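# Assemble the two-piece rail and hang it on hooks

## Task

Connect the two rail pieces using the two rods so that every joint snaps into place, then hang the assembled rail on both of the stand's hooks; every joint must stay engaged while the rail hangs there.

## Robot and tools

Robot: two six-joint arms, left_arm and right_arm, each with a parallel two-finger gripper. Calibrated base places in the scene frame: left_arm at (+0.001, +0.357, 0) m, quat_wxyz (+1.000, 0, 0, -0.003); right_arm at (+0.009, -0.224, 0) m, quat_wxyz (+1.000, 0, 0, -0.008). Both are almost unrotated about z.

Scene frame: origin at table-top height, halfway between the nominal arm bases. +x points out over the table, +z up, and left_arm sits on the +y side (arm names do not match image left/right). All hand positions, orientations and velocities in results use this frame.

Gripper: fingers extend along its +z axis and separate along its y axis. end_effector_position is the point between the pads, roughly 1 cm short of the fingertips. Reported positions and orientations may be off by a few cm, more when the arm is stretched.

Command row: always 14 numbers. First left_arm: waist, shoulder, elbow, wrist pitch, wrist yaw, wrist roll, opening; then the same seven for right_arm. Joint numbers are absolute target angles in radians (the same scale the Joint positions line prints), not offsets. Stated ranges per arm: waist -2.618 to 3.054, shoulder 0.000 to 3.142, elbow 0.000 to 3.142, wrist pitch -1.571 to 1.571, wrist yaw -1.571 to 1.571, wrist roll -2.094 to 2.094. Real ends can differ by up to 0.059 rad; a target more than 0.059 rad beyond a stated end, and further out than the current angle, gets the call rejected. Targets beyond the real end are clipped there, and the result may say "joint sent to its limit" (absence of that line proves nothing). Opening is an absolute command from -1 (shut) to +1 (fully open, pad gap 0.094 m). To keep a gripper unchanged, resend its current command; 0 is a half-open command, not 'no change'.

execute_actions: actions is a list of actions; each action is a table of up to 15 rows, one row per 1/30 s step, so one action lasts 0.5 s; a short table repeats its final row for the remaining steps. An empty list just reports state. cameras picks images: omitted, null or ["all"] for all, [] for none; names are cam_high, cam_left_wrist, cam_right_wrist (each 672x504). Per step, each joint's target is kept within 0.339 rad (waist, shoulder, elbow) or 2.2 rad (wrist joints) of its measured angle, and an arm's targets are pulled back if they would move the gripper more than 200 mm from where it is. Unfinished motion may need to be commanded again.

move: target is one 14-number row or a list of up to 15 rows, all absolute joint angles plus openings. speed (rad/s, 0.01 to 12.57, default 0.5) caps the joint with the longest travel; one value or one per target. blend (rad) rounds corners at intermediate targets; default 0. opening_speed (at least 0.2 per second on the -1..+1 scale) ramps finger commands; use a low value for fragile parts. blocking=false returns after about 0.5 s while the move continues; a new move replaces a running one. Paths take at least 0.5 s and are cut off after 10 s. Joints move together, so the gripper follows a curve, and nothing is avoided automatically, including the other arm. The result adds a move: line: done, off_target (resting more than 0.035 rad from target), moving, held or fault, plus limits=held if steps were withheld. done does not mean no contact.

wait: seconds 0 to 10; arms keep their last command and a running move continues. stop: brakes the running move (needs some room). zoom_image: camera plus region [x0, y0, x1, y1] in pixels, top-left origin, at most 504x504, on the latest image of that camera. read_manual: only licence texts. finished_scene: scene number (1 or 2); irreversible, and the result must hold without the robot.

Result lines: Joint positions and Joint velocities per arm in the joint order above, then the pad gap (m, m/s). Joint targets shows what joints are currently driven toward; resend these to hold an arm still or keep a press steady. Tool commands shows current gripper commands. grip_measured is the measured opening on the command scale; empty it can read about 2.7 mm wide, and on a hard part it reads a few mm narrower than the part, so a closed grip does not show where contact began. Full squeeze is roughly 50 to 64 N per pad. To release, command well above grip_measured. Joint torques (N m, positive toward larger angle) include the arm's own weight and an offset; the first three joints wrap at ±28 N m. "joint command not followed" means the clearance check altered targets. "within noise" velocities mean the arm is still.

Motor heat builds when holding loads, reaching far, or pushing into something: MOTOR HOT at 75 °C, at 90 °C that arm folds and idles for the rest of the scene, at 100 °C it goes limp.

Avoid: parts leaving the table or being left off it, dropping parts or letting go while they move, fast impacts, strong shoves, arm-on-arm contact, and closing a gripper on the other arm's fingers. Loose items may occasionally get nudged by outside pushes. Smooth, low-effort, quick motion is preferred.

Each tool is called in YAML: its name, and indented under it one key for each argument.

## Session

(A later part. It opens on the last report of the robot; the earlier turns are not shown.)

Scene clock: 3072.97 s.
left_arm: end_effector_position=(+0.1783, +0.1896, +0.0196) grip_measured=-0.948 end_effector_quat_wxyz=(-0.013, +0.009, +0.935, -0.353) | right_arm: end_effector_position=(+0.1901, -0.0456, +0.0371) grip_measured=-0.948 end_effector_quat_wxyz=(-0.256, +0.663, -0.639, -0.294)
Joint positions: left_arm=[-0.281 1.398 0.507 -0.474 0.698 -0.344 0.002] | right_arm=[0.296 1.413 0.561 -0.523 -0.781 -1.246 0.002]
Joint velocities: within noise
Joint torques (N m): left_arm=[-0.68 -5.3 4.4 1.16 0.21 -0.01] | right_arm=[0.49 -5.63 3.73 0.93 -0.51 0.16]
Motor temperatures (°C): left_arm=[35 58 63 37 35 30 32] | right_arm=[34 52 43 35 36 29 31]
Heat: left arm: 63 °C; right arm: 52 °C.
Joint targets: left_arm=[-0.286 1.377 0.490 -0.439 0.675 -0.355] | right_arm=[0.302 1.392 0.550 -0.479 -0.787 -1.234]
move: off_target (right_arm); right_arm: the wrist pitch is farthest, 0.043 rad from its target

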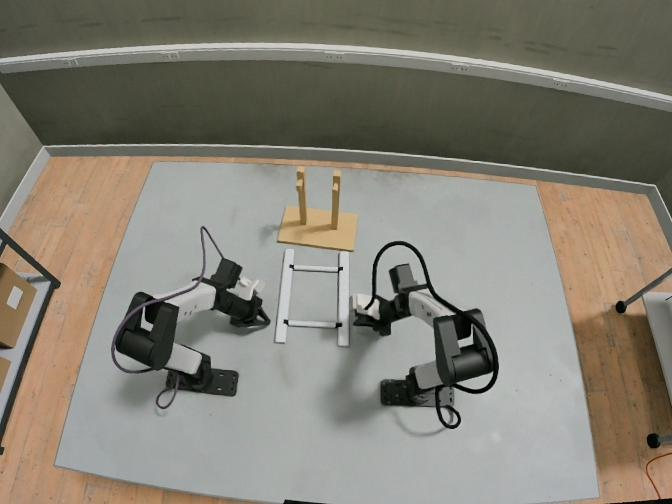

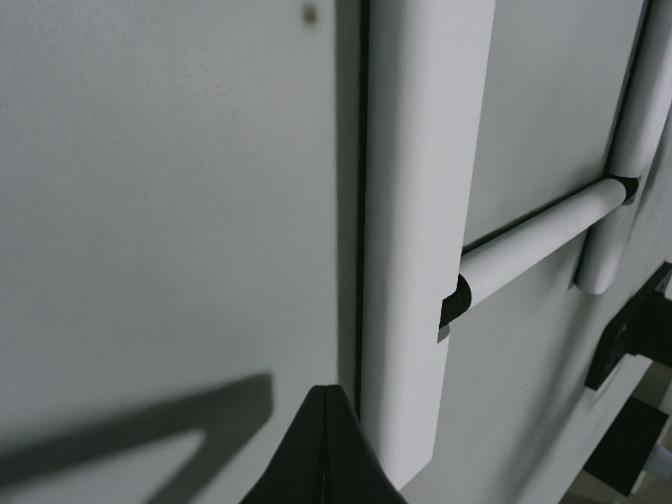

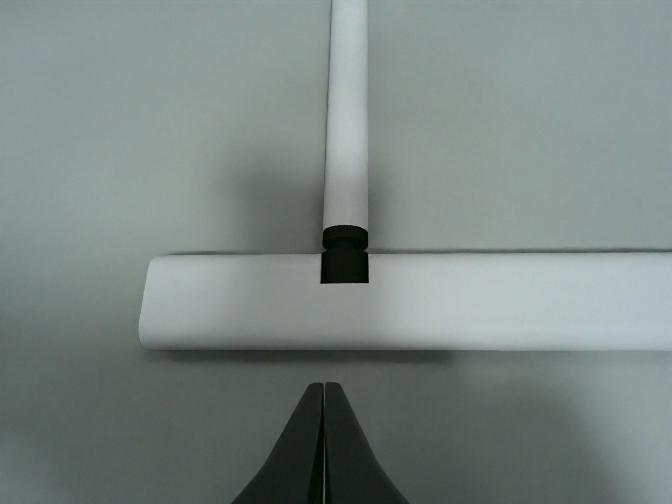

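move:
  target: [-0.364, 1.428, 0.464, -0.308, 0.648, -0.467, -0.95, 0.359, 1.478, 0.474, -0.247, -0.702, -1.119, -0.95]
  speed: 0.25
  cameras: ["cam_left_wrist", "cam_right_wrist"]

Scene clock: 3104.80 s.
left_arm: end_effector_position=(+0.1817, +0.1752, +0.0130) grip_measured=-0.948 end_effector_quat_wxyz=(-0.004, +0.003, +0.936, -0.353) | right_arm: end_effector_position=(+0.1982, -0.0386, +0.0130) grip_measured=-0.948 end_effector_quat_wxyz=(-0.265, +0.657, -0.653, -0.268)
Joint positions: left_arm=[-0.353 1.418 0.483 -0.346 0.67 -0.456 0.002] | right_arm=[0.345 1.465 0.489 -0.296 -0.725 -1.132 0.002]
Joint velocities: within noise
Joint torques (N m): left_arm=[-0.77 -2.78 4.19 1.33 0.19 0] | right_arm=[0.55 -3.14 3.26 1.19 -0.19 0.17]
Motor temperatures (°C): left_arm=[33 55 56 37 33 30 32] | right_arm=[32 49 42 35 33 29 31]
Heat: left arm: 56 °C; right arm: 49 °C.
Joint targets: left_arm=[-0.359 1.429 0.463 -0.309 0.648 -0.467] | right_arm=[0.352 1.477 0.475 -0.247 -0.701 -1.119]
move: off_target (left_arm, right_arm); left_arm: the wrist pitch is farthest, 0.038 rad from its target; right_arm: the wrist pitch is farthest, 0.049 rad from its target
Images, in order (width x height): cam_left_wrist 672x504, cam_right_wrist 672x504.

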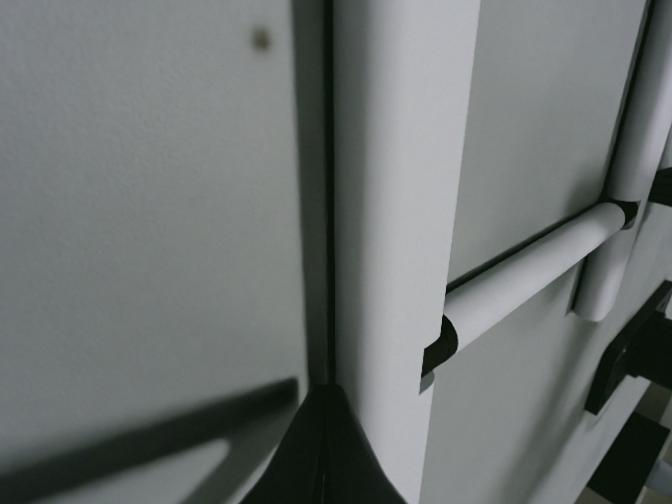

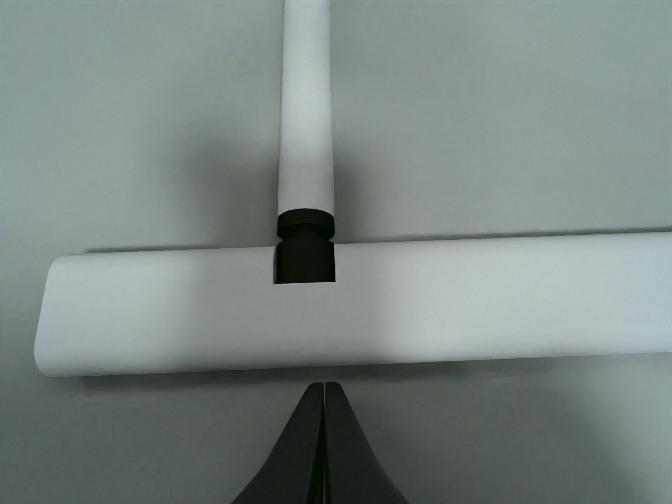

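move:
  target: [-0.364, 1.428, 0.466, -0.300, 0.660, -0.467, -0.95, 0.380, 1.478, 0.478, -0.247, -0.715, -1.119, -0.95]
  speed: 0.15
  cameras: ["cam_left_wrist", "cam_right_wrist"]

Scene clock: 3113.07 s.
left_arm: end_effector_position=(+0.1831, +0.1747, +0.0134) grip_measured=-0.948 end_effector_quat_wxyz=(+0.000, +0.004, +0.935, -0.354) | right_arm: end_effector_position=(+0.1962, -0.0343, +0.0130) grip_measured=-0.948 end_effector_quat_wxyz=(-0.266, +0.664, -0.645, -0.269)
Joint positions: left_arm=[-0.353 1.418 0.483 -0.339 0.67 -0.456 0.002] | right_arm=[0.365 1.468 0.489 -0.285 -0.725 -1.132 0.002]
Joint velocities: within noise
Joint torques (N m): left_arm=[-0.77 -2.88 4.42 1.36 0.32 -0.01] | right_arm=[0.85 -3.33 3.54 1.06 -0.34 0.15]
Motor temperatures (°C): left_arm=[33 54 55 37 33 30 32] | right_arm=[32 48 42 36 33 29 31]
Heat: left arm: 55 °C; right arm: 48 °C.
Joint targets: left_arm=[-0.359 1.428 0.466 -0.301 0.660 -0.466] | right_arm=[0.375 1.478 0.478 -0.247 -0.715 -1.120]
move: off_target (left_arm, right_arm); left_arm: the wrist pitch is farthest, 0.039 rad from its target; right_arm: the wrist pitch is farthest, 0.038 rad from its target
Images, in order (width x height): cam_left_wrist 672x504, cam_right_wrist 672x504.

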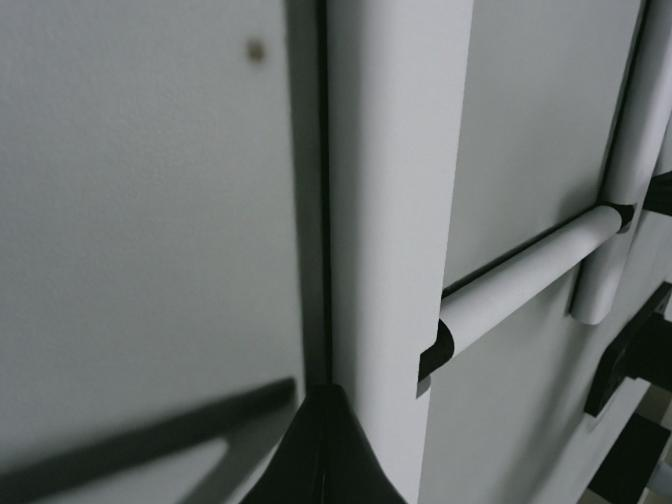

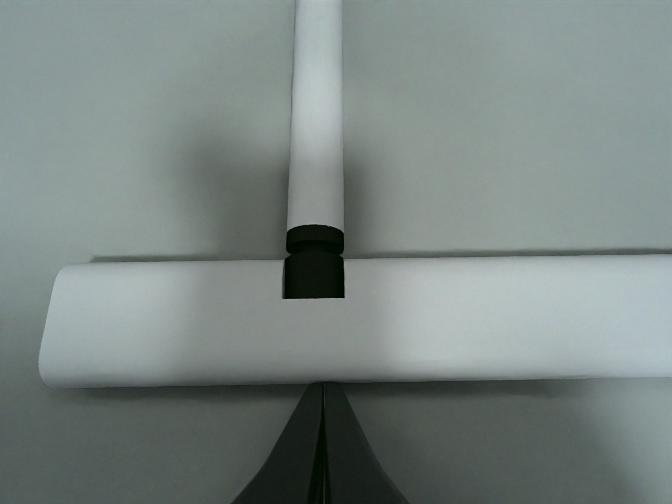

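move:
  target: [-0.385, 1.430, 0.490, -0.262, 0.735, -0.467, -0.95, 0.397, 1.476, 0.505, -0.200, -0.785, -1.119, -0.95]
  speed: 0.12
  cameras: ["cam_left_wrist", "cam_right_wrist"]

zoom_image:
  camera: "cam_right_wrist"
  region: [230, 170, 400, 300]

Scene clock: 3118.83 s.
left_arm: end_effector_position=(+0.1839, +0.1723, +0.0144) grip_measured=-0.948 end_effector_quat_wxyz=(+0.003, +0.009, +0.934, -0.357) | right_arm: end_effector_position=(+0.1955, -0.0321, +0.0132) grip_measured=-0.948 end_effector_quat_wxyz=(-0.267, +0.667, -0.642, -0.269)
Joint positions: left_arm=[-0.36 1.418 0.483 -0.326 0.672 -0.457 0.002] | right_arm=[0.374 1.468 0.488 -0.276 -0.725 -1.131 0.002]
Joint velocities: within noise
Joint torques (N m): left_arm=[-2.14 -2.74 6.45 1.63 1.04 0.01] | right_arm=[1.92 -3.51 6.05 1.43 -0.98 0.15]
Motor temperatures (°C): left_arm=[33 53 55 37 32 30 32] | right_arm=[32 47 42 36 33 29 31]
Heat: left arm: 55 °C; right arm: 47 °C.
Joint targets: left_arm=[-0.382 1.430 0.490 -0.262 0.734 -0.468] | right_arm=[0.396 1.476 0.503 -0.199 -0.785 -1.118]
move: off_target (left_arm, right_arm); left_arm: the wrist pitch is farthest, 0.064 rad from its target; right_arm: the wrist pitch is farthest, 0.076 rad from its target
Images, in order (width x height): cam_left_wrist 672x504, cam_right_wrist 672x504.

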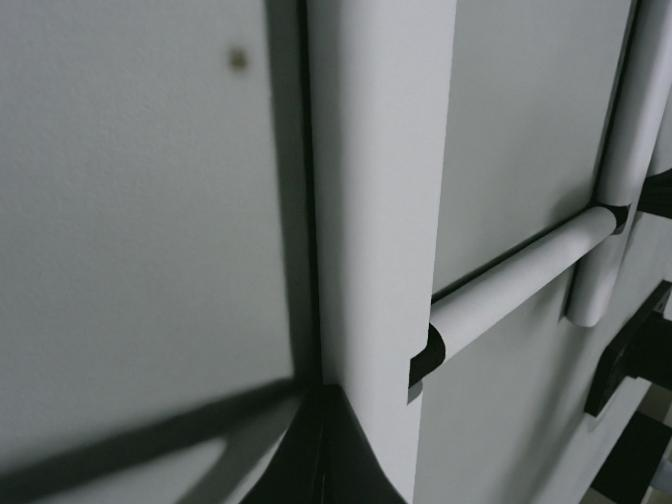

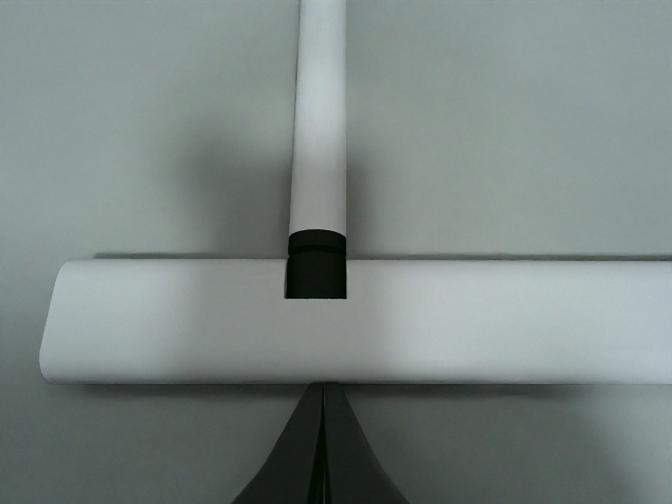

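Scaled by 2.965.

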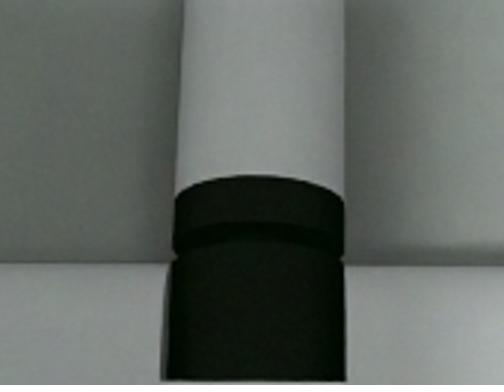

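move:
  target: [-0.402, 1.430, 0.505, -0.210, 0.790, -0.467, -0.95, 0.417, 1.474, 0.525, -0.140, -0.835, -1.119, -0.95]
  speed: 0.12
  cameras: ["cam_left_wrist", "cam_right_wrist"]

zoom_image:
  camera: "cam_right_wrist"
  region: [230, 170, 400, 300]

Scene clock: 3123.70 s.
left_arm: end_effector_position=(+0.1840, +0.1708, +0.0149) grip_measured=-0.948 end_effector_quat_wxyz=(+0.005, +0.012, +0.934, -0.358) | right_arm: end_effector_position=(+0.1957, -0.0304, +0.0137) grip_measured=-0.948 end_effector_quat_wxyz=(-0.270, +0.669, -0.638, -0.268)
Joint positions: left_arm=[-0.365 1.418 0.483 -0.32 0.673 -0.457 0.002] | right_arm=[0.38 1.468 0.488 -0.268 -0.725 -1.131 0.002]
Joint velocities: within noise
Joint torques (N m): left_arm=[-3.56 -2.76 7.73 2.09 1.58 0.02] | right_arm=[3.21 -3.69 8.05 1.91 -1.45 0.14]
Motor temperatures (°C): left_arm=[33 53 55 38 33 30 32] | right_arm=[32 47 42 36 33 29 31]
Heat: left arm: 55 °C; right arm: 47 °C.
Joint targets: left_arm=[-0.402 1.430 0.505 -0.209 0.790 -0.467] | right_arm=[0.417 1.474 0.525 -0.141 -0.835 -1.119]
move: off_target (left_arm, right_arm); left_arm: the wrist yaw is farthest, 0.117 rad from its target; right_arm: the wrist pitch is farthest, 0.128 rad from its target
Images, in order (width x height): cam_left_wrist 672x504, cam_right_wrist 672x504.

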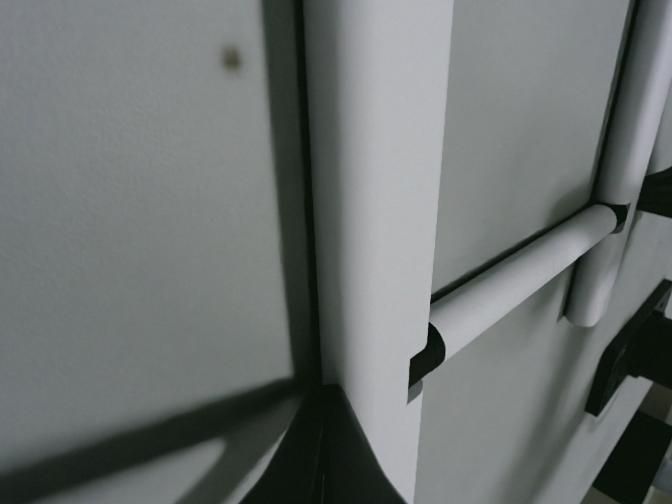

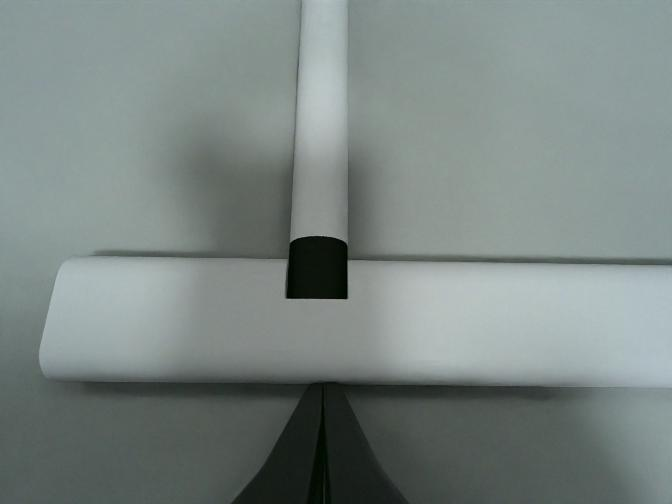

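Scaled by 2.965.

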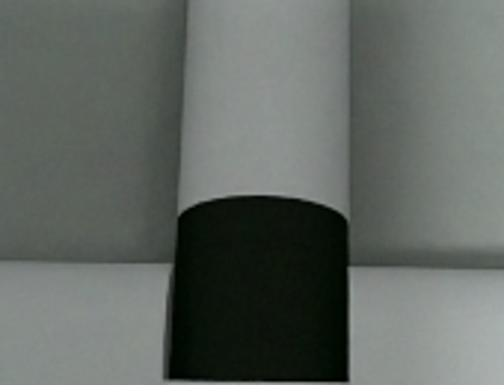

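move:
  target:
    - [-0.330, 1.400, 0.490, -0.400, 0.670, -0.420, -0.95, 0.345, 1.440, 0.500, -0.350, -0.740, -1.160, -0.95]
    - [-0.273, 1.378, 0.490, -0.440, 0.675, -0.355, -0.95, 0.296, 1.392, 0.560, -0.530, -0.785, -1.235, -0.95]
    - [-0.30, 1.45, 1.40, -0.80, 0.30, -0.2, -0.95, 0.40, 1.60, 1.15, -0.95, -0.45, -0.50, -0.5]
    - [-0.30, 1.42, 2.70, 0.20, 0.0, 0.0, -0.95, 0.655, 1.885, 1.440, -1.110, 0.0, 0.665, 0.3]
  speed: 0.8
  blend: 0.05
  opening_speed: 1.5

Scene clock: 3189.60 s.
left_arm: end_effector_position=(-0.0122, +0.3567, +0.8714) grip_measured=-0.948 end_effector_quat_wxyz=(+0.987, +0.016, +0.021, -0.158) | right_arm: end_effector_position=(+0.2846, -0.0094, +0.0611) grip_measured=+0.298 end_effector_quat_wxyz=(-0.003, -0.005, +1.000, +0.015)
Joint positions: left_arm=[-0.296 1.398 2.721 0.201 0.026 -0.014 0.002] | right_arm=[0.662 1.879 1.407 -1.084 -0.028 0.638 0.061]
Joint velocities: within noise
Joint torques (N m): left_arm=[-0.79 2.69 -1.2 -0.21 -0.11 0.24] | right_arm=[0.35 -7.92 8.55 0.01 0.12 0.19]
Motor temperatures (°C): left_arm=[33 50 58 44 36 30 32] | right_arm=[32 44 47 39 35 29 31]
Heat: left arm: 58 °C; right arm: 47 °C.
Joint targets: left_arm=[-0.303 1.407 2.714 0.211 0.012 0.000] | right_arm=[0.667 1.886 1.441 -1.110 -0.011 0.653]
move: done; blend cut to 0 rad at target 3

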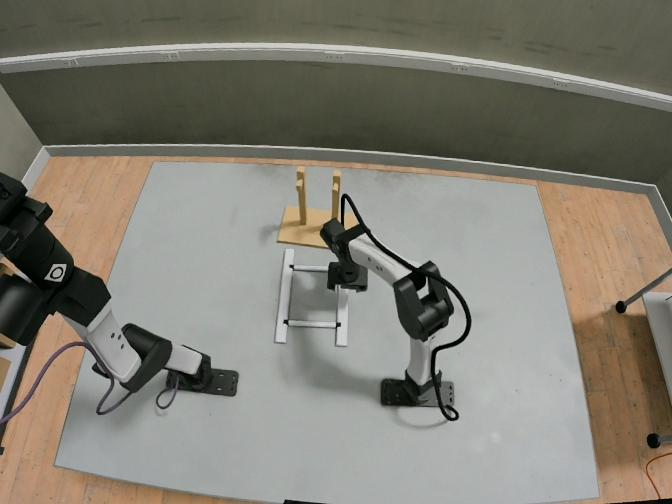

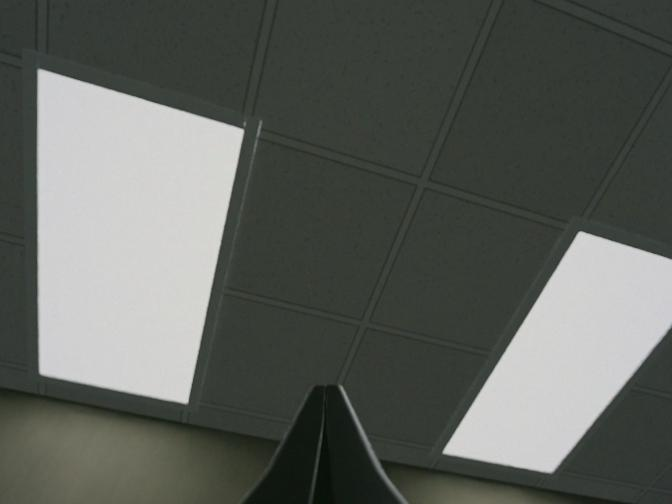

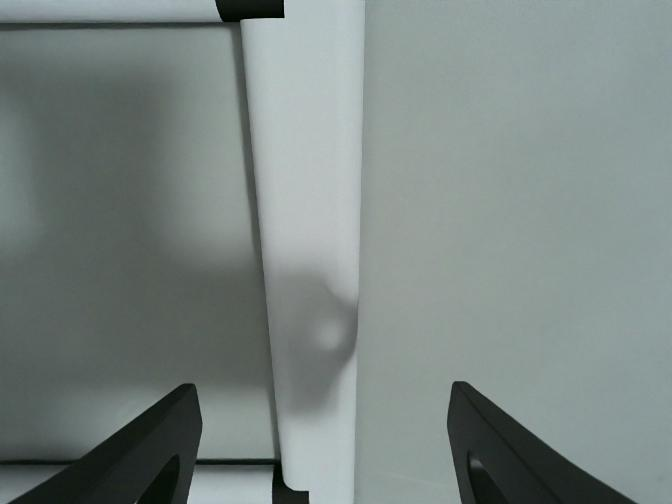

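execute_actions:
  actions: []

Scene clock: 3219.57 s.
left_arm: end_effector_position=(-0.0122, +0.3567, +0.8714) grip_measured=-0.948 end_effector_quat_wxyz=(+0.987, +0.016, +0.021, -0.158) | right_arm: end_effector_position=(+0.2846, -0.0094, +0.0611) grip_measured=+0.298 end_effector_quat_wxyz=(-0.003, -0.005, +1.000, +0.015)
Joint positions: left_arm=[-0.296 1.398 2.721 0.201 0.026 -0.014 0.002] | right_arm=[0.662 1.879 1.407 -1.084 -0.028 0.638 0.061]
Joint velocities: within noise
Joint torques (N m): left_arm=[-0.77 2.67 -1.2 -0.21 -0.12 0.24] | right_arm=[0.35 -7.92 8.54 0.01 0.13 0.2]
Motor temperatures (°C): left_arm=[32 49 53 38 34 30 32] | right_arm=[32 48 46 36 34 29 30]
Heat: left arm: 53 °C; right arm: 48 °C.
Joint targets: left_arm=[-0.303 1.407 2.714 0.211 0.012 -0.001] | right_arm=[0.667 1.886 1.441 -1.109 -0.011 0.653]
Tool commands: left_gripper/opening=-0.95 right_gripper/opening=+0.3

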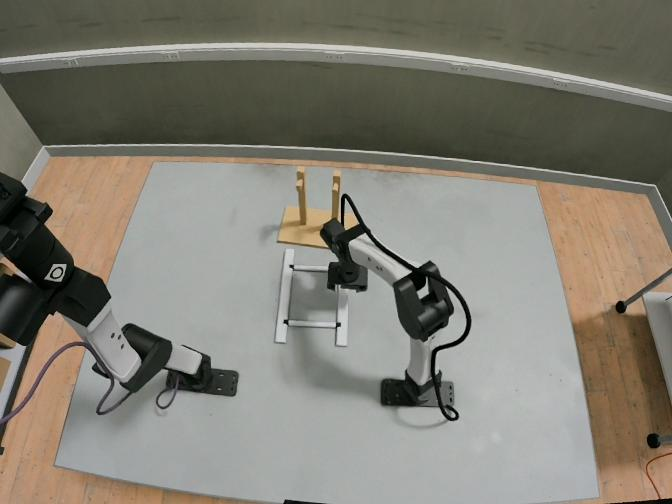

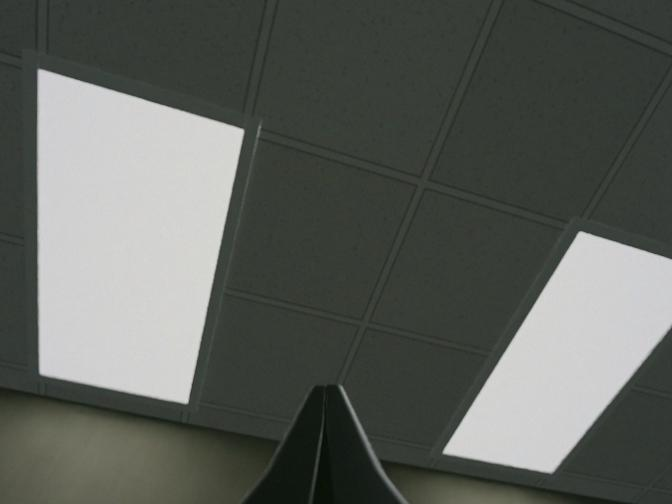

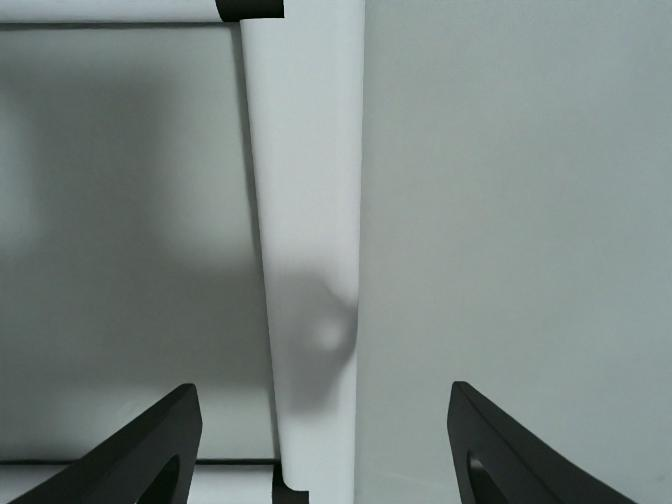

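move:
  target: [-0.52, 0.624, 0.53, -0.006, 0, 0, -0.95, 0.667, 1.886, 1.441, -1.109, -0.011, 0.653, 0.3]
  speed: 0.9
  cameras: ["cam_high", "cam_left_wrist"]

Scene clock: 3290.67 s.
left_arm: end_effector_position=(+0.2629, +0.2035, +0.2836) grip_measured=-0.948 end_effector_quat_wxyz=(+0.650, +0.191, +0.712, -0.184) | right_arm: end_effector_position=(+0.2846, -0.0094, +0.0611) grip_measured=+0.298 end_effector_quat_wxyz=(-0.003, -0.005, +1.000, +0.015)
Joint positions: left_arm=[-0.515 0.643 0.535 0.02 0.015 -0.012 0.002] | right_arm=[0.662 1.879 1.407 -1.084 -0.028 0.638 0.061]
Joint velocities: within noise
Joint torques (N m): left_arm=[-0.77 -0.76 6.52 1.78 -0.1 0.23] | right_arm=[0.38 -7.91 8.51 0.01 0.13 0.19]
Motor temperatures (°C): left_arm=[32 48 50 36 33 30 32] | right_arm=[32 51 47 34 32 29 30]
Heat: left arm: 50 °C; right arm: 51 °C.
Joint targets: left_arm=[-0.522 0.636 0.516 -0.018 0.000 0.001] | right_arm=[0.667 1.886 1.441 -1.109 -0.011 0.653]
move: done
Images, in order (width x height): cam_high 672x504, cam_left_wrist 672x504.

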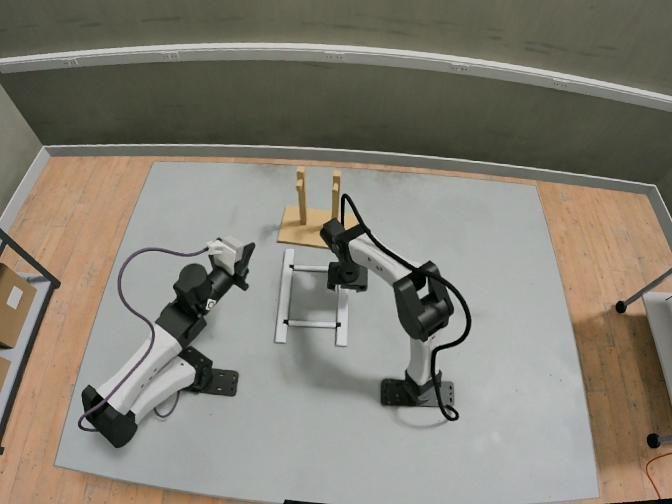

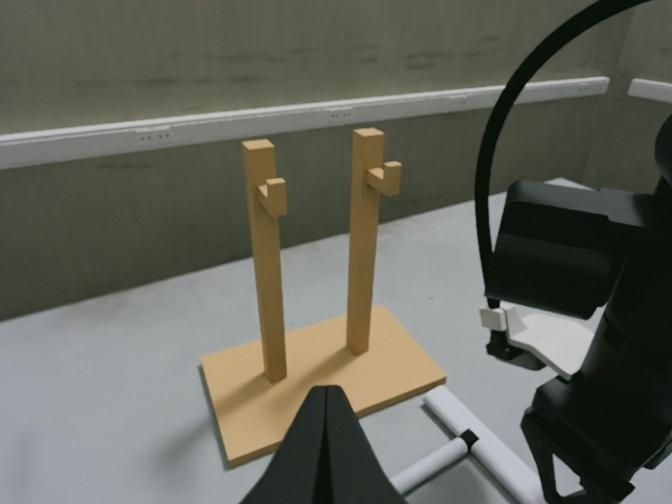

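zoom_image:
  camera: "cam_left_wrist"
  region: [190, 110, 470, 320]

zoom_image:
  camera: "cam_high"
  region: [260, 150, 380, 260]

Scaled by 1.800.

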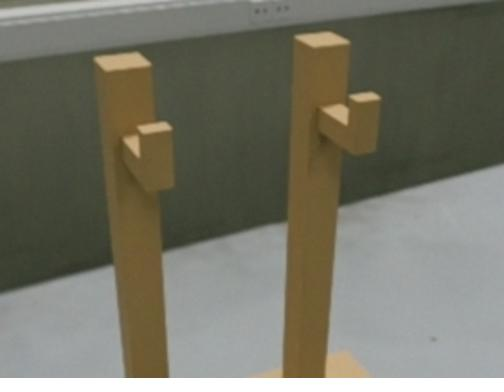

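Scaled by 4.200.

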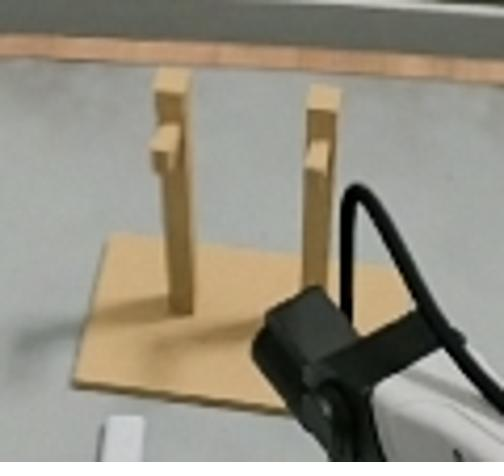

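move:
  target: [-0.127, 1.37, 0.625, 0.79, 0.565, -1.585, -0.95, 0.667, 1.886, 1.441, -1.109, -0.011, 0.653, 0.3]
  speed: 0.9
  cameras: ["cam_high", "cam_left_wrist"]

Scene clock: 3359.43 s.
left_arm: end_effector_position=(+0.3862, +0.2135, +0.2326) grip_measured=-0.948 end_effector_quat_wxyz=(+0.287, -0.316, +0.647, -0.631) | right_arm: end_effector_position=(+0.2847, -0.0097, +0.0611) grip_measured=+0.298 end_effector_quat_wxyz=(-0.002, -0.005, +1.000, +0.015)
Joint positions: left_arm=[-0.129 1.359 0.581 0.734 0.554 -1.574 0.002] | right_arm=[0.662 1.879 1.407 -1.084 -0.027 0.638 0.061]
Joint velocities: within noise
Joint torques (N m): left_arm=[0.25 -3.67 11.07 2.6 0.16 0.04] | right_arm=[0.39 -7.92 8.53 0.01 0.13 0.19]
Motor temperatures (°C): left_arm=[32 46 55 44 32 30 32] | right_arm=[32 52 48 33 32 29 30]
Heat: left arm: 55 °C; right arm: 52 °C.
Joint targets: left_arm=[-0.124 1.370 0.625 0.790 0.565 -1.585] | right_arm=[0.667 1.886 1.441 -1.109 -0.010 0.653]
move: off_target (left_arm); left_arm: the wrist pitch is farthest, 0.056 rad from its target
Images, in order (width x height): cam_high 672x504, cam_left_wrist 672x504.

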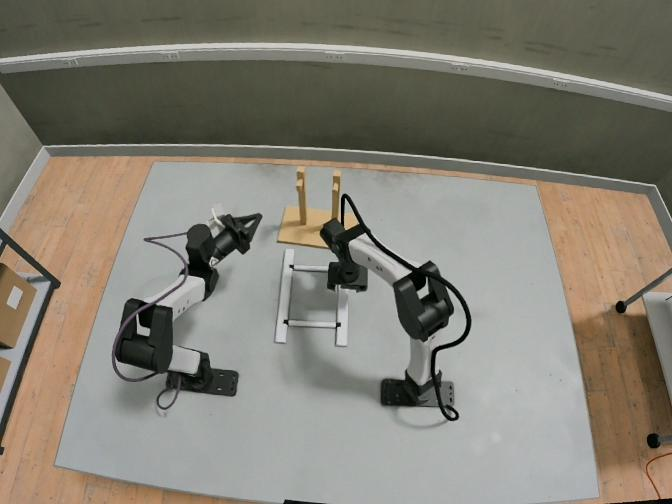

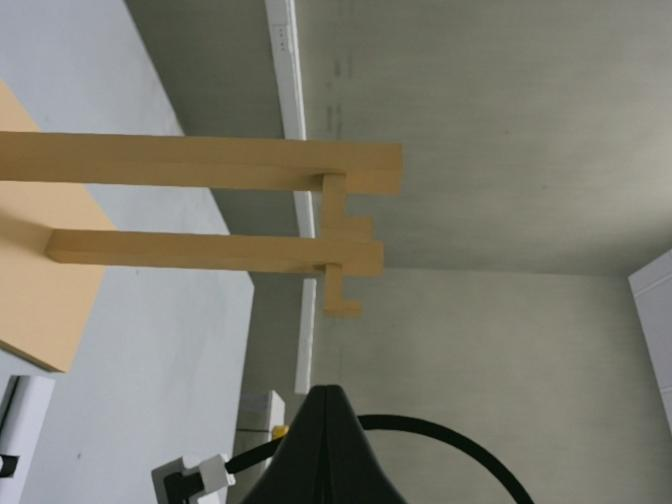

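zoom_image:
  camera: "cam_left_wrist"
  region: [280, 120, 440, 340]

Scaled by 2.291.

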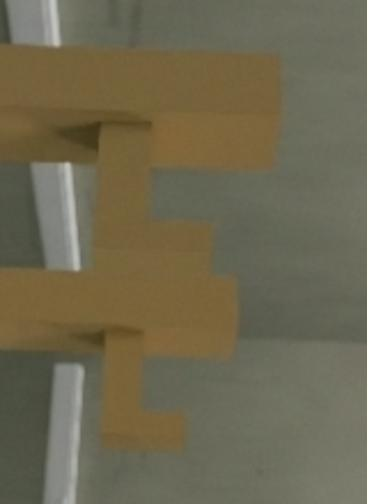

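move:
  target: [-0.30, 1.41, 2.71, 0.21, 0.01, 0, -0.95, 0.679, 1.945, 1.33, -0.945, -0.011, 0.663, 0.3]
  speed: 0.8
  cameras: ["cam_high", "cam_right_wrist"]

Scene clock: 3462.10 s.
left_arm: end_effector_position=(-0.0325, +0.3631, +0.8711) grip_measured=-0.948 end_effector_quat_wxyz=(+0.988, +0.011, -0.008, -0.155) | right_arm: end_effector_position=(+0.2865, -0.0084, +0.0264) grip_measured=+0.298 end_effector_quat_wxyz=(-0.008, +0.000, +1.000, +0.011)
Joint positions: left_arm=[-0.291 1.387 2.727 0.243 0.024 -0.014 0.002] | right_arm=[0.662 1.938 1.342 -0.975 -0.027 0.647 0.061]
Joint velocities: within noise
Joint torques (N m): left_arm=[-0.77 3.1 -1.01 -0.63 -0.1 0.23] | right_arm=[0.61 -8.14 3.93 0.5 0.11 0.21]
Motor temperatures (°C): left_arm=[31 46 72 57 31 30 32] | right_arm=[31 52 48 32 31 29 30]
Heat: left arm: 72 °C; right arm: 52 °C.
Joint targets: left_arm=[-0.298 1.397 2.725 0.222 0.010 0.000] | right_arm=[0.670 1.945 1.329 -0.944 -0.011 0.663]
move: done
Images, in order (width x height): cam_high 672x504, cam_right_wrist 672x504.

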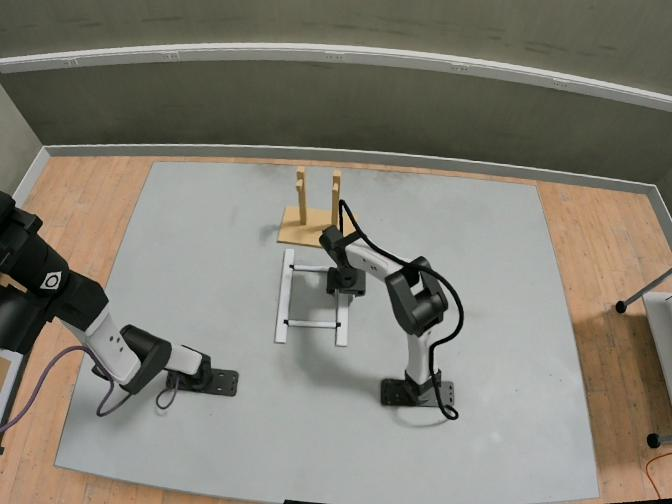

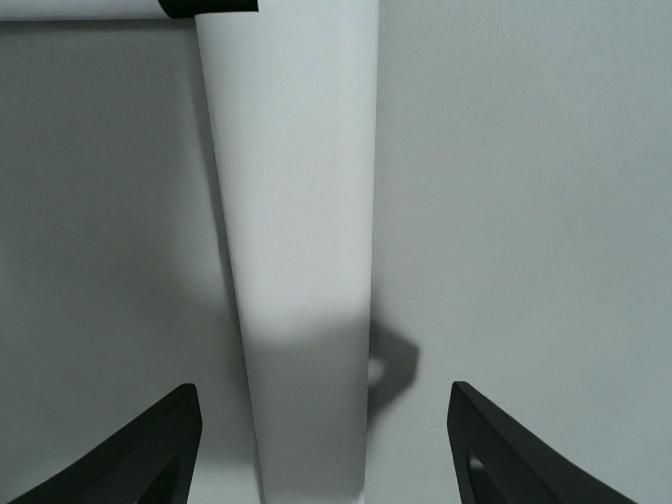

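move:
  target: [-0.30, 1.41, 2.71, 0.21, 0.01, 0, -0.95, 0.688, 1.955, 1.292, -0.887, -0.011, 0.675, 0.3]
  speed: 0.15
  cameras: ["cam_right_wrist"]

Scene clock: 3471.80 s.
left_arm: end_effector_position=(-0.0167, +0.3583, +0.8715) grip_measured=-0.948 end_effector_quat_wxyz=(+0.988, +0.014, +0.010, -0.155) | right_arm: end_effector_position=(+0.2812, -0.0016, +0.0142) grip_measured=+0.298 end_effector_quat_wxyz=(-0.005, -0.006, +1.000, +0.013)
Joint positions: left_arm=[-0.291 1.398 2.718 0.227 0.024 -0.014 0.002] | right_arm=[0.687 1.948 1.305 -0.92 -0.027 0.66 0.061]
Joint velocities: within noise
Joint torques (N m): left_arm=[-0.94 2.88 -1.36 -0.53 -0.11 0.23] | right_arm=[0.61 -8.23 3.88 0.54 0.11 0.21]
Motor temperatures (°C): left_arm=[31 46 66 51 31 30 32] | right_arm=[31 51 48 32 31 29 30]
Heat: left arm: 66 °C; right arm: 51 °C.
Joint targets: left_arm=[-0.300 1.409 2.709 0.210 0.011 -0.001] | right_arm=[0.694 1.955 1.293 -0.888 -0.011 0.676]
move: done
Images, in order (width x height): cam_right_wrist 672x504.

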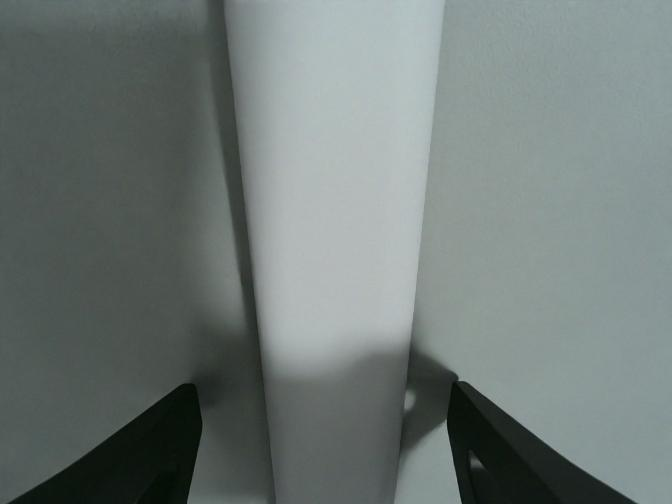

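move:
  target: [-0.30, 1.41, 2.71, 0.21, 0.01, 0, -0.95, 0.682, 1.957, 1.29, -0.883, -0.011, 0.676, -0.65]
  speed: 0.15
  opening_speed: 0.5
  cameras: ["cam_high", "cam_right_wrist"]

Scene clock: 3504.83 s.
left_arm: end_effector_position=(-0.0167, +0.3585, +0.8716) grip_measured=-0.948 end_effector_quat_wxyz=(+0.988, +0.013, +0.010, -0.155) | right_arm: end_effector_position=(+0.2834, -0.0036, +0.0135) grip_measured=-0.361 end_effector_quat_wxyz=(-0.003, -0.001, +1.000, +0.013)
Joint positions: left_arm=[-0.291 1.398 2.718 0.227 0.023 -0.014 0.002] | right_arm=[0.679 1.948 1.302 -0.914 -0.025 0.661 0.03]
Joint velocities: within noise
Joint torques (N m): left_arm=[-0.98 2.97 -1.25 -0.53 -0.11 0.24] | right_arm=[-0.43 -8.05 3.92 0.53 0.09 0.2]
Motor temperatures (°C): left_arm=[31 46 57 44 31 30 32] | right_arm=[31 49 46 32 31 29 30]
Heat: left arm: 57 °C; right arm: 49 °C.
Joint targets: left_arm=[-0.300 1.410 2.710 0.210 0.009 0.000] | right_arm=[0.675 1.957 1.290 -0.882 -0.012 0.676]
move: done
Images, in order (width x height): cam_high 672x504, cam_right_wrist 672x504.

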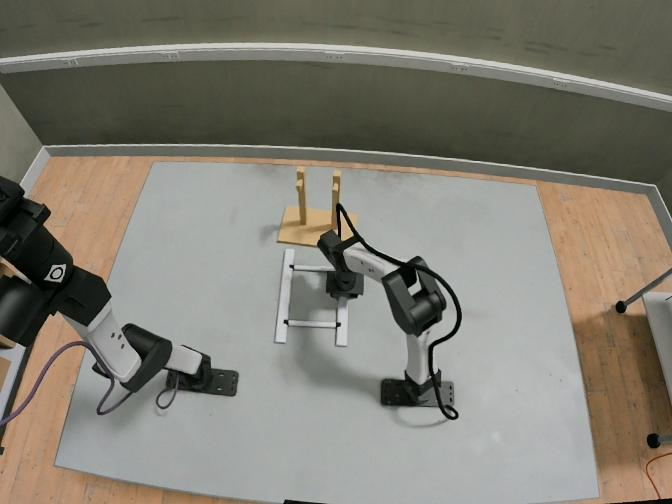

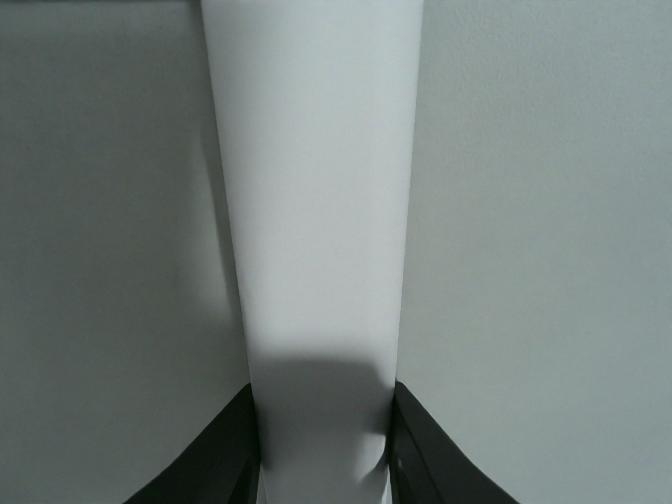

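move:
  target: [-0.30, 1.41, 2.71, 0.21, 0.01, 0, -0.95, 0.685, 1.90, 1.415, -1.07, -0.011, 0.676, -0.65]
  speed: 0.12
  cameras: ["cam_high", "cam_right_wrist"]

Scene clock: 3564.27 s.
left_arm: end_effector_position=(-0.0167, +0.3585, +0.8716) grip_measured=-0.948 end_effector_quat_wxyz=(+0.988, +0.013, +0.010, -0.155) | right_arm: end_effector_position=(+0.2774, -0.0090, +0.0288) grip_measured=-0.361 end_effector_quat_wxyz=(-0.017, -0.001, +1.000, -0.015)
Joint positions: left_arm=[-0.291 1.398 2.718 0.227 0.023 -0.012 0.002] | right_arm=[0.692 1.948 1.367 -1.035 0.003 0.675 0.03]
Joint velocities: within noise
Joint torques (N m): left_arm=[-0.95 2.99 -1.29 -0.53 -0.1 0.24] | right_arm=[0.49 -12.78 9.47 -0.2 -0.04 0.16]
Motor temperatures (°C): left_arm=[31 45 51 41 31 30 32] | right_arm=[31 49 44 32 31 29 31]
Heat: left arm: 51 °C; right arm: 49 °C.
Joint targets: left_arm=[-0.300 1.410 2.710 0.210 0.010 0.001] | right_arm=[0.697 1.900 1.414 -1.070 0.000 0.686]
move: off_target (right_arm); right_arm: the shoulder is farthest, 0.048 rad from its target
Images, in order (width x height): cam_high 672x504, cam_right_wrist 672x504.

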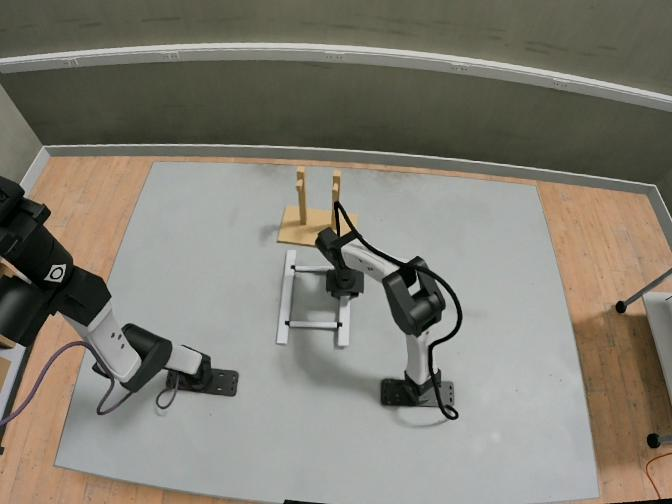

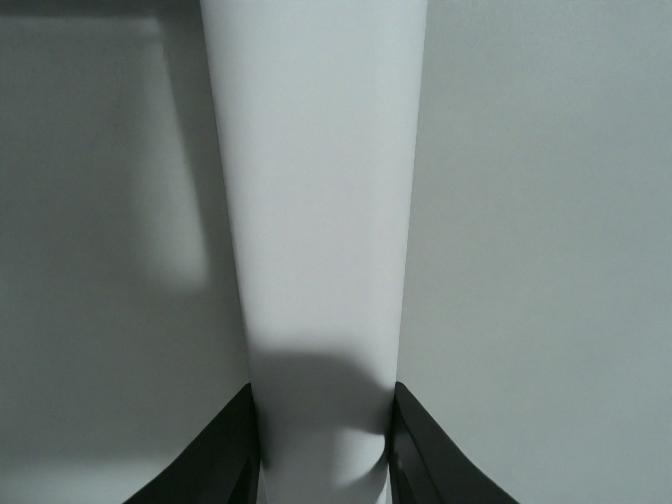

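move:
  target: [-0.30, 1.41, 2.71, 0.21, 0.01, 0, -0.95, 0.685, 1.865, 1.475, -1.14, -0.025, 0.676, -0.65]
  speed: 0.15
  cameras: ["cam_high", "cam_right_wrist"]

Scene clock: 3573.97 s.
left_arm: end_effector_position=(-0.0167, +0.3585, +0.8716) grip_measured=-0.948 end_effector_quat_wxyz=(+0.988, +0.013, +0.010, -0.155) | right_arm: end_effector_position=(+0.2728, -0.0130, +0.0436) grip_measured=-0.362 end_effector_quat_wxyz=(-0.031, -0.001, +0.999, -0.028)
Joint positions: left_arm=[-0.291 1.398 2.718 0.227 0.023 -0.012 0.002] | right_arm=[0.692 1.942 1.417 -1.129 0.004 0.675 0.03]
Joint velocities: within noise
Joint torques (N m): left_arm=[-0.95 2.96 -1.26 -0.52 -0.1 0.23] | right_arm=[-0.62 -15.05 10.47 -0.06 -0.28 0.03]
Motor temperatures (°C): left_arm=[31 45 51 40 31 30 32] | right_arm=[31 51 45 31 31 29 32]
Heat: left arm: 51 °C; right arm: 51 °C.
Joint targets: left_arm=[-0.300 1.410 2.710 0.210 0.010 0.000] | right_arm=[0.685 1.866 1.475 -1.140 -0.025 0.676]
move: off_target (right_arm); right_arm: the shoulder is farthest, 0.077 rad from its target
Images, in order (width x height): cam_high 672x504, cam_right_wrist 672x504.

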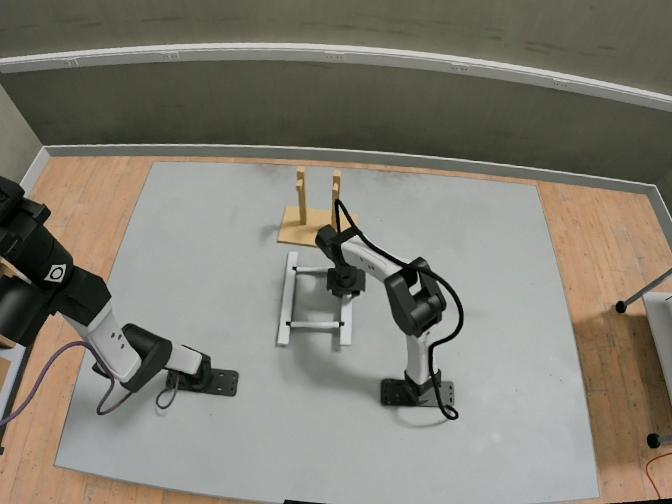

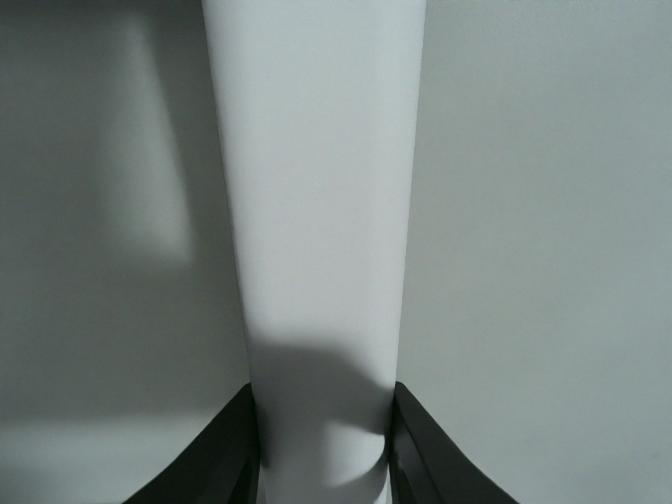

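zoom_image:
  camera: "cam_high"
  region: [250, 220, 390, 370]

Scaled by 3.360.

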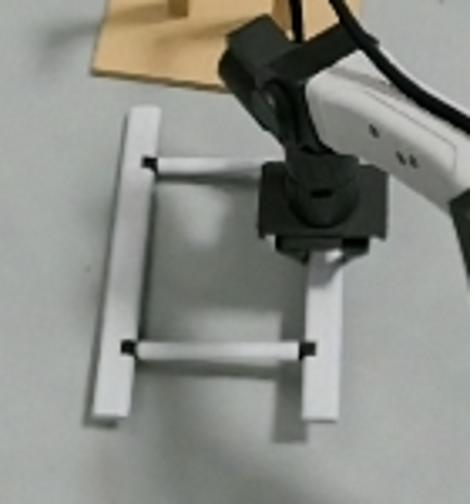

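move:
  target:
    - [-0.30, 1.41, 2.71, 0.21, 0.01, 0, -0.95, 0.685, 1.82, 1.65, -1.33, 0.0, 0.676, -0.65]
    - [-0.30, 1.41, 2.71, 0.21, 0.01, 0, -0.95, 0.789, 1.55, 1.57, -1.0145, 0.25, 0.1, -0.65]
  speed: 0.4
  blend: 0.1
  cameras: ["cam_high", "cam_right_wrist"]

Scene clock: 3601.03 s.
left_arm: end_effector_position=(-0.0167, +0.3585, +0.8716) grip_measured=-0.948 end_effector_quat_wxyz=(+0.988, +0.013, +0.010, -0.155) | right_arm: end_effector_position=(+0.3040, +0.0004, +0.2036) grip_measured=-0.362 end_effector_quat_wxyz=(+0.223, -0.301, +0.927, -0.035)
Joint positions: left_arm=[-0.291 1.398 2.718 0.227 0.023 -0.012 0.002] | right_arm=[0.782 1.612 1.569 -1.146 0.254 0.089 0.03]
Joint velocities: within noise
Joint torques (N m): left_arm=[-0.96 2.99 -1.28 -0.52 -0.11 0.22] | right_arm=[0.57 -11.99 6.04 2.08 0.04 0.06]
Motor temperatures (°C): left_arm=[31 45 50 39 31 30 32] | right_arm=[31 66 48 32 31 29 32]
Heat: left arm: 50 °C; right arm: 66 °C.
Joint targets: left_arm=[-0.300 1.410 2.710 0.210 0.010 0.000] | right_arm=[0.789 1.549 1.571 -1.015 0.249 0.090]
move: off_target (right_arm); blend cut to 0.095 rad at target 1; right_arm: the wrist pitch is farthest, 0.131 rad from its target
Images, in order (width x height): cam_high 672x504, cam_right_wrist 672x504.

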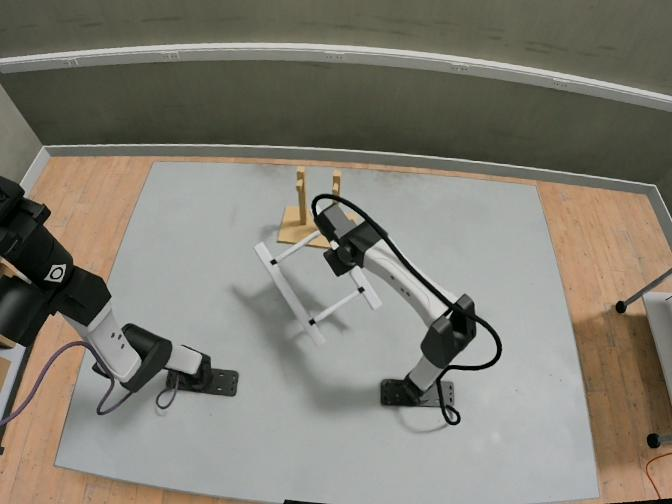

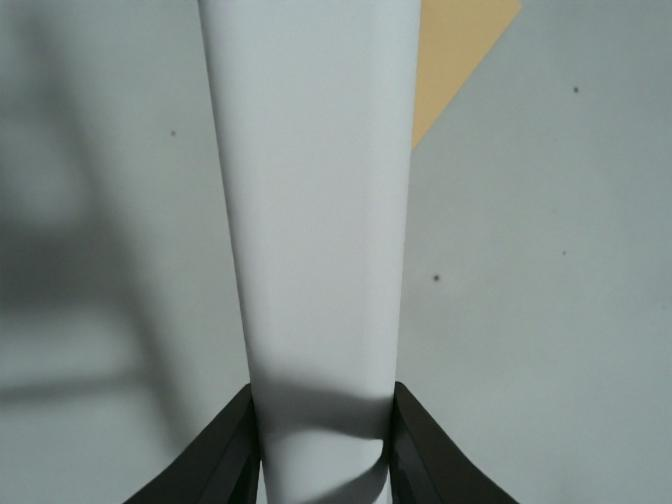

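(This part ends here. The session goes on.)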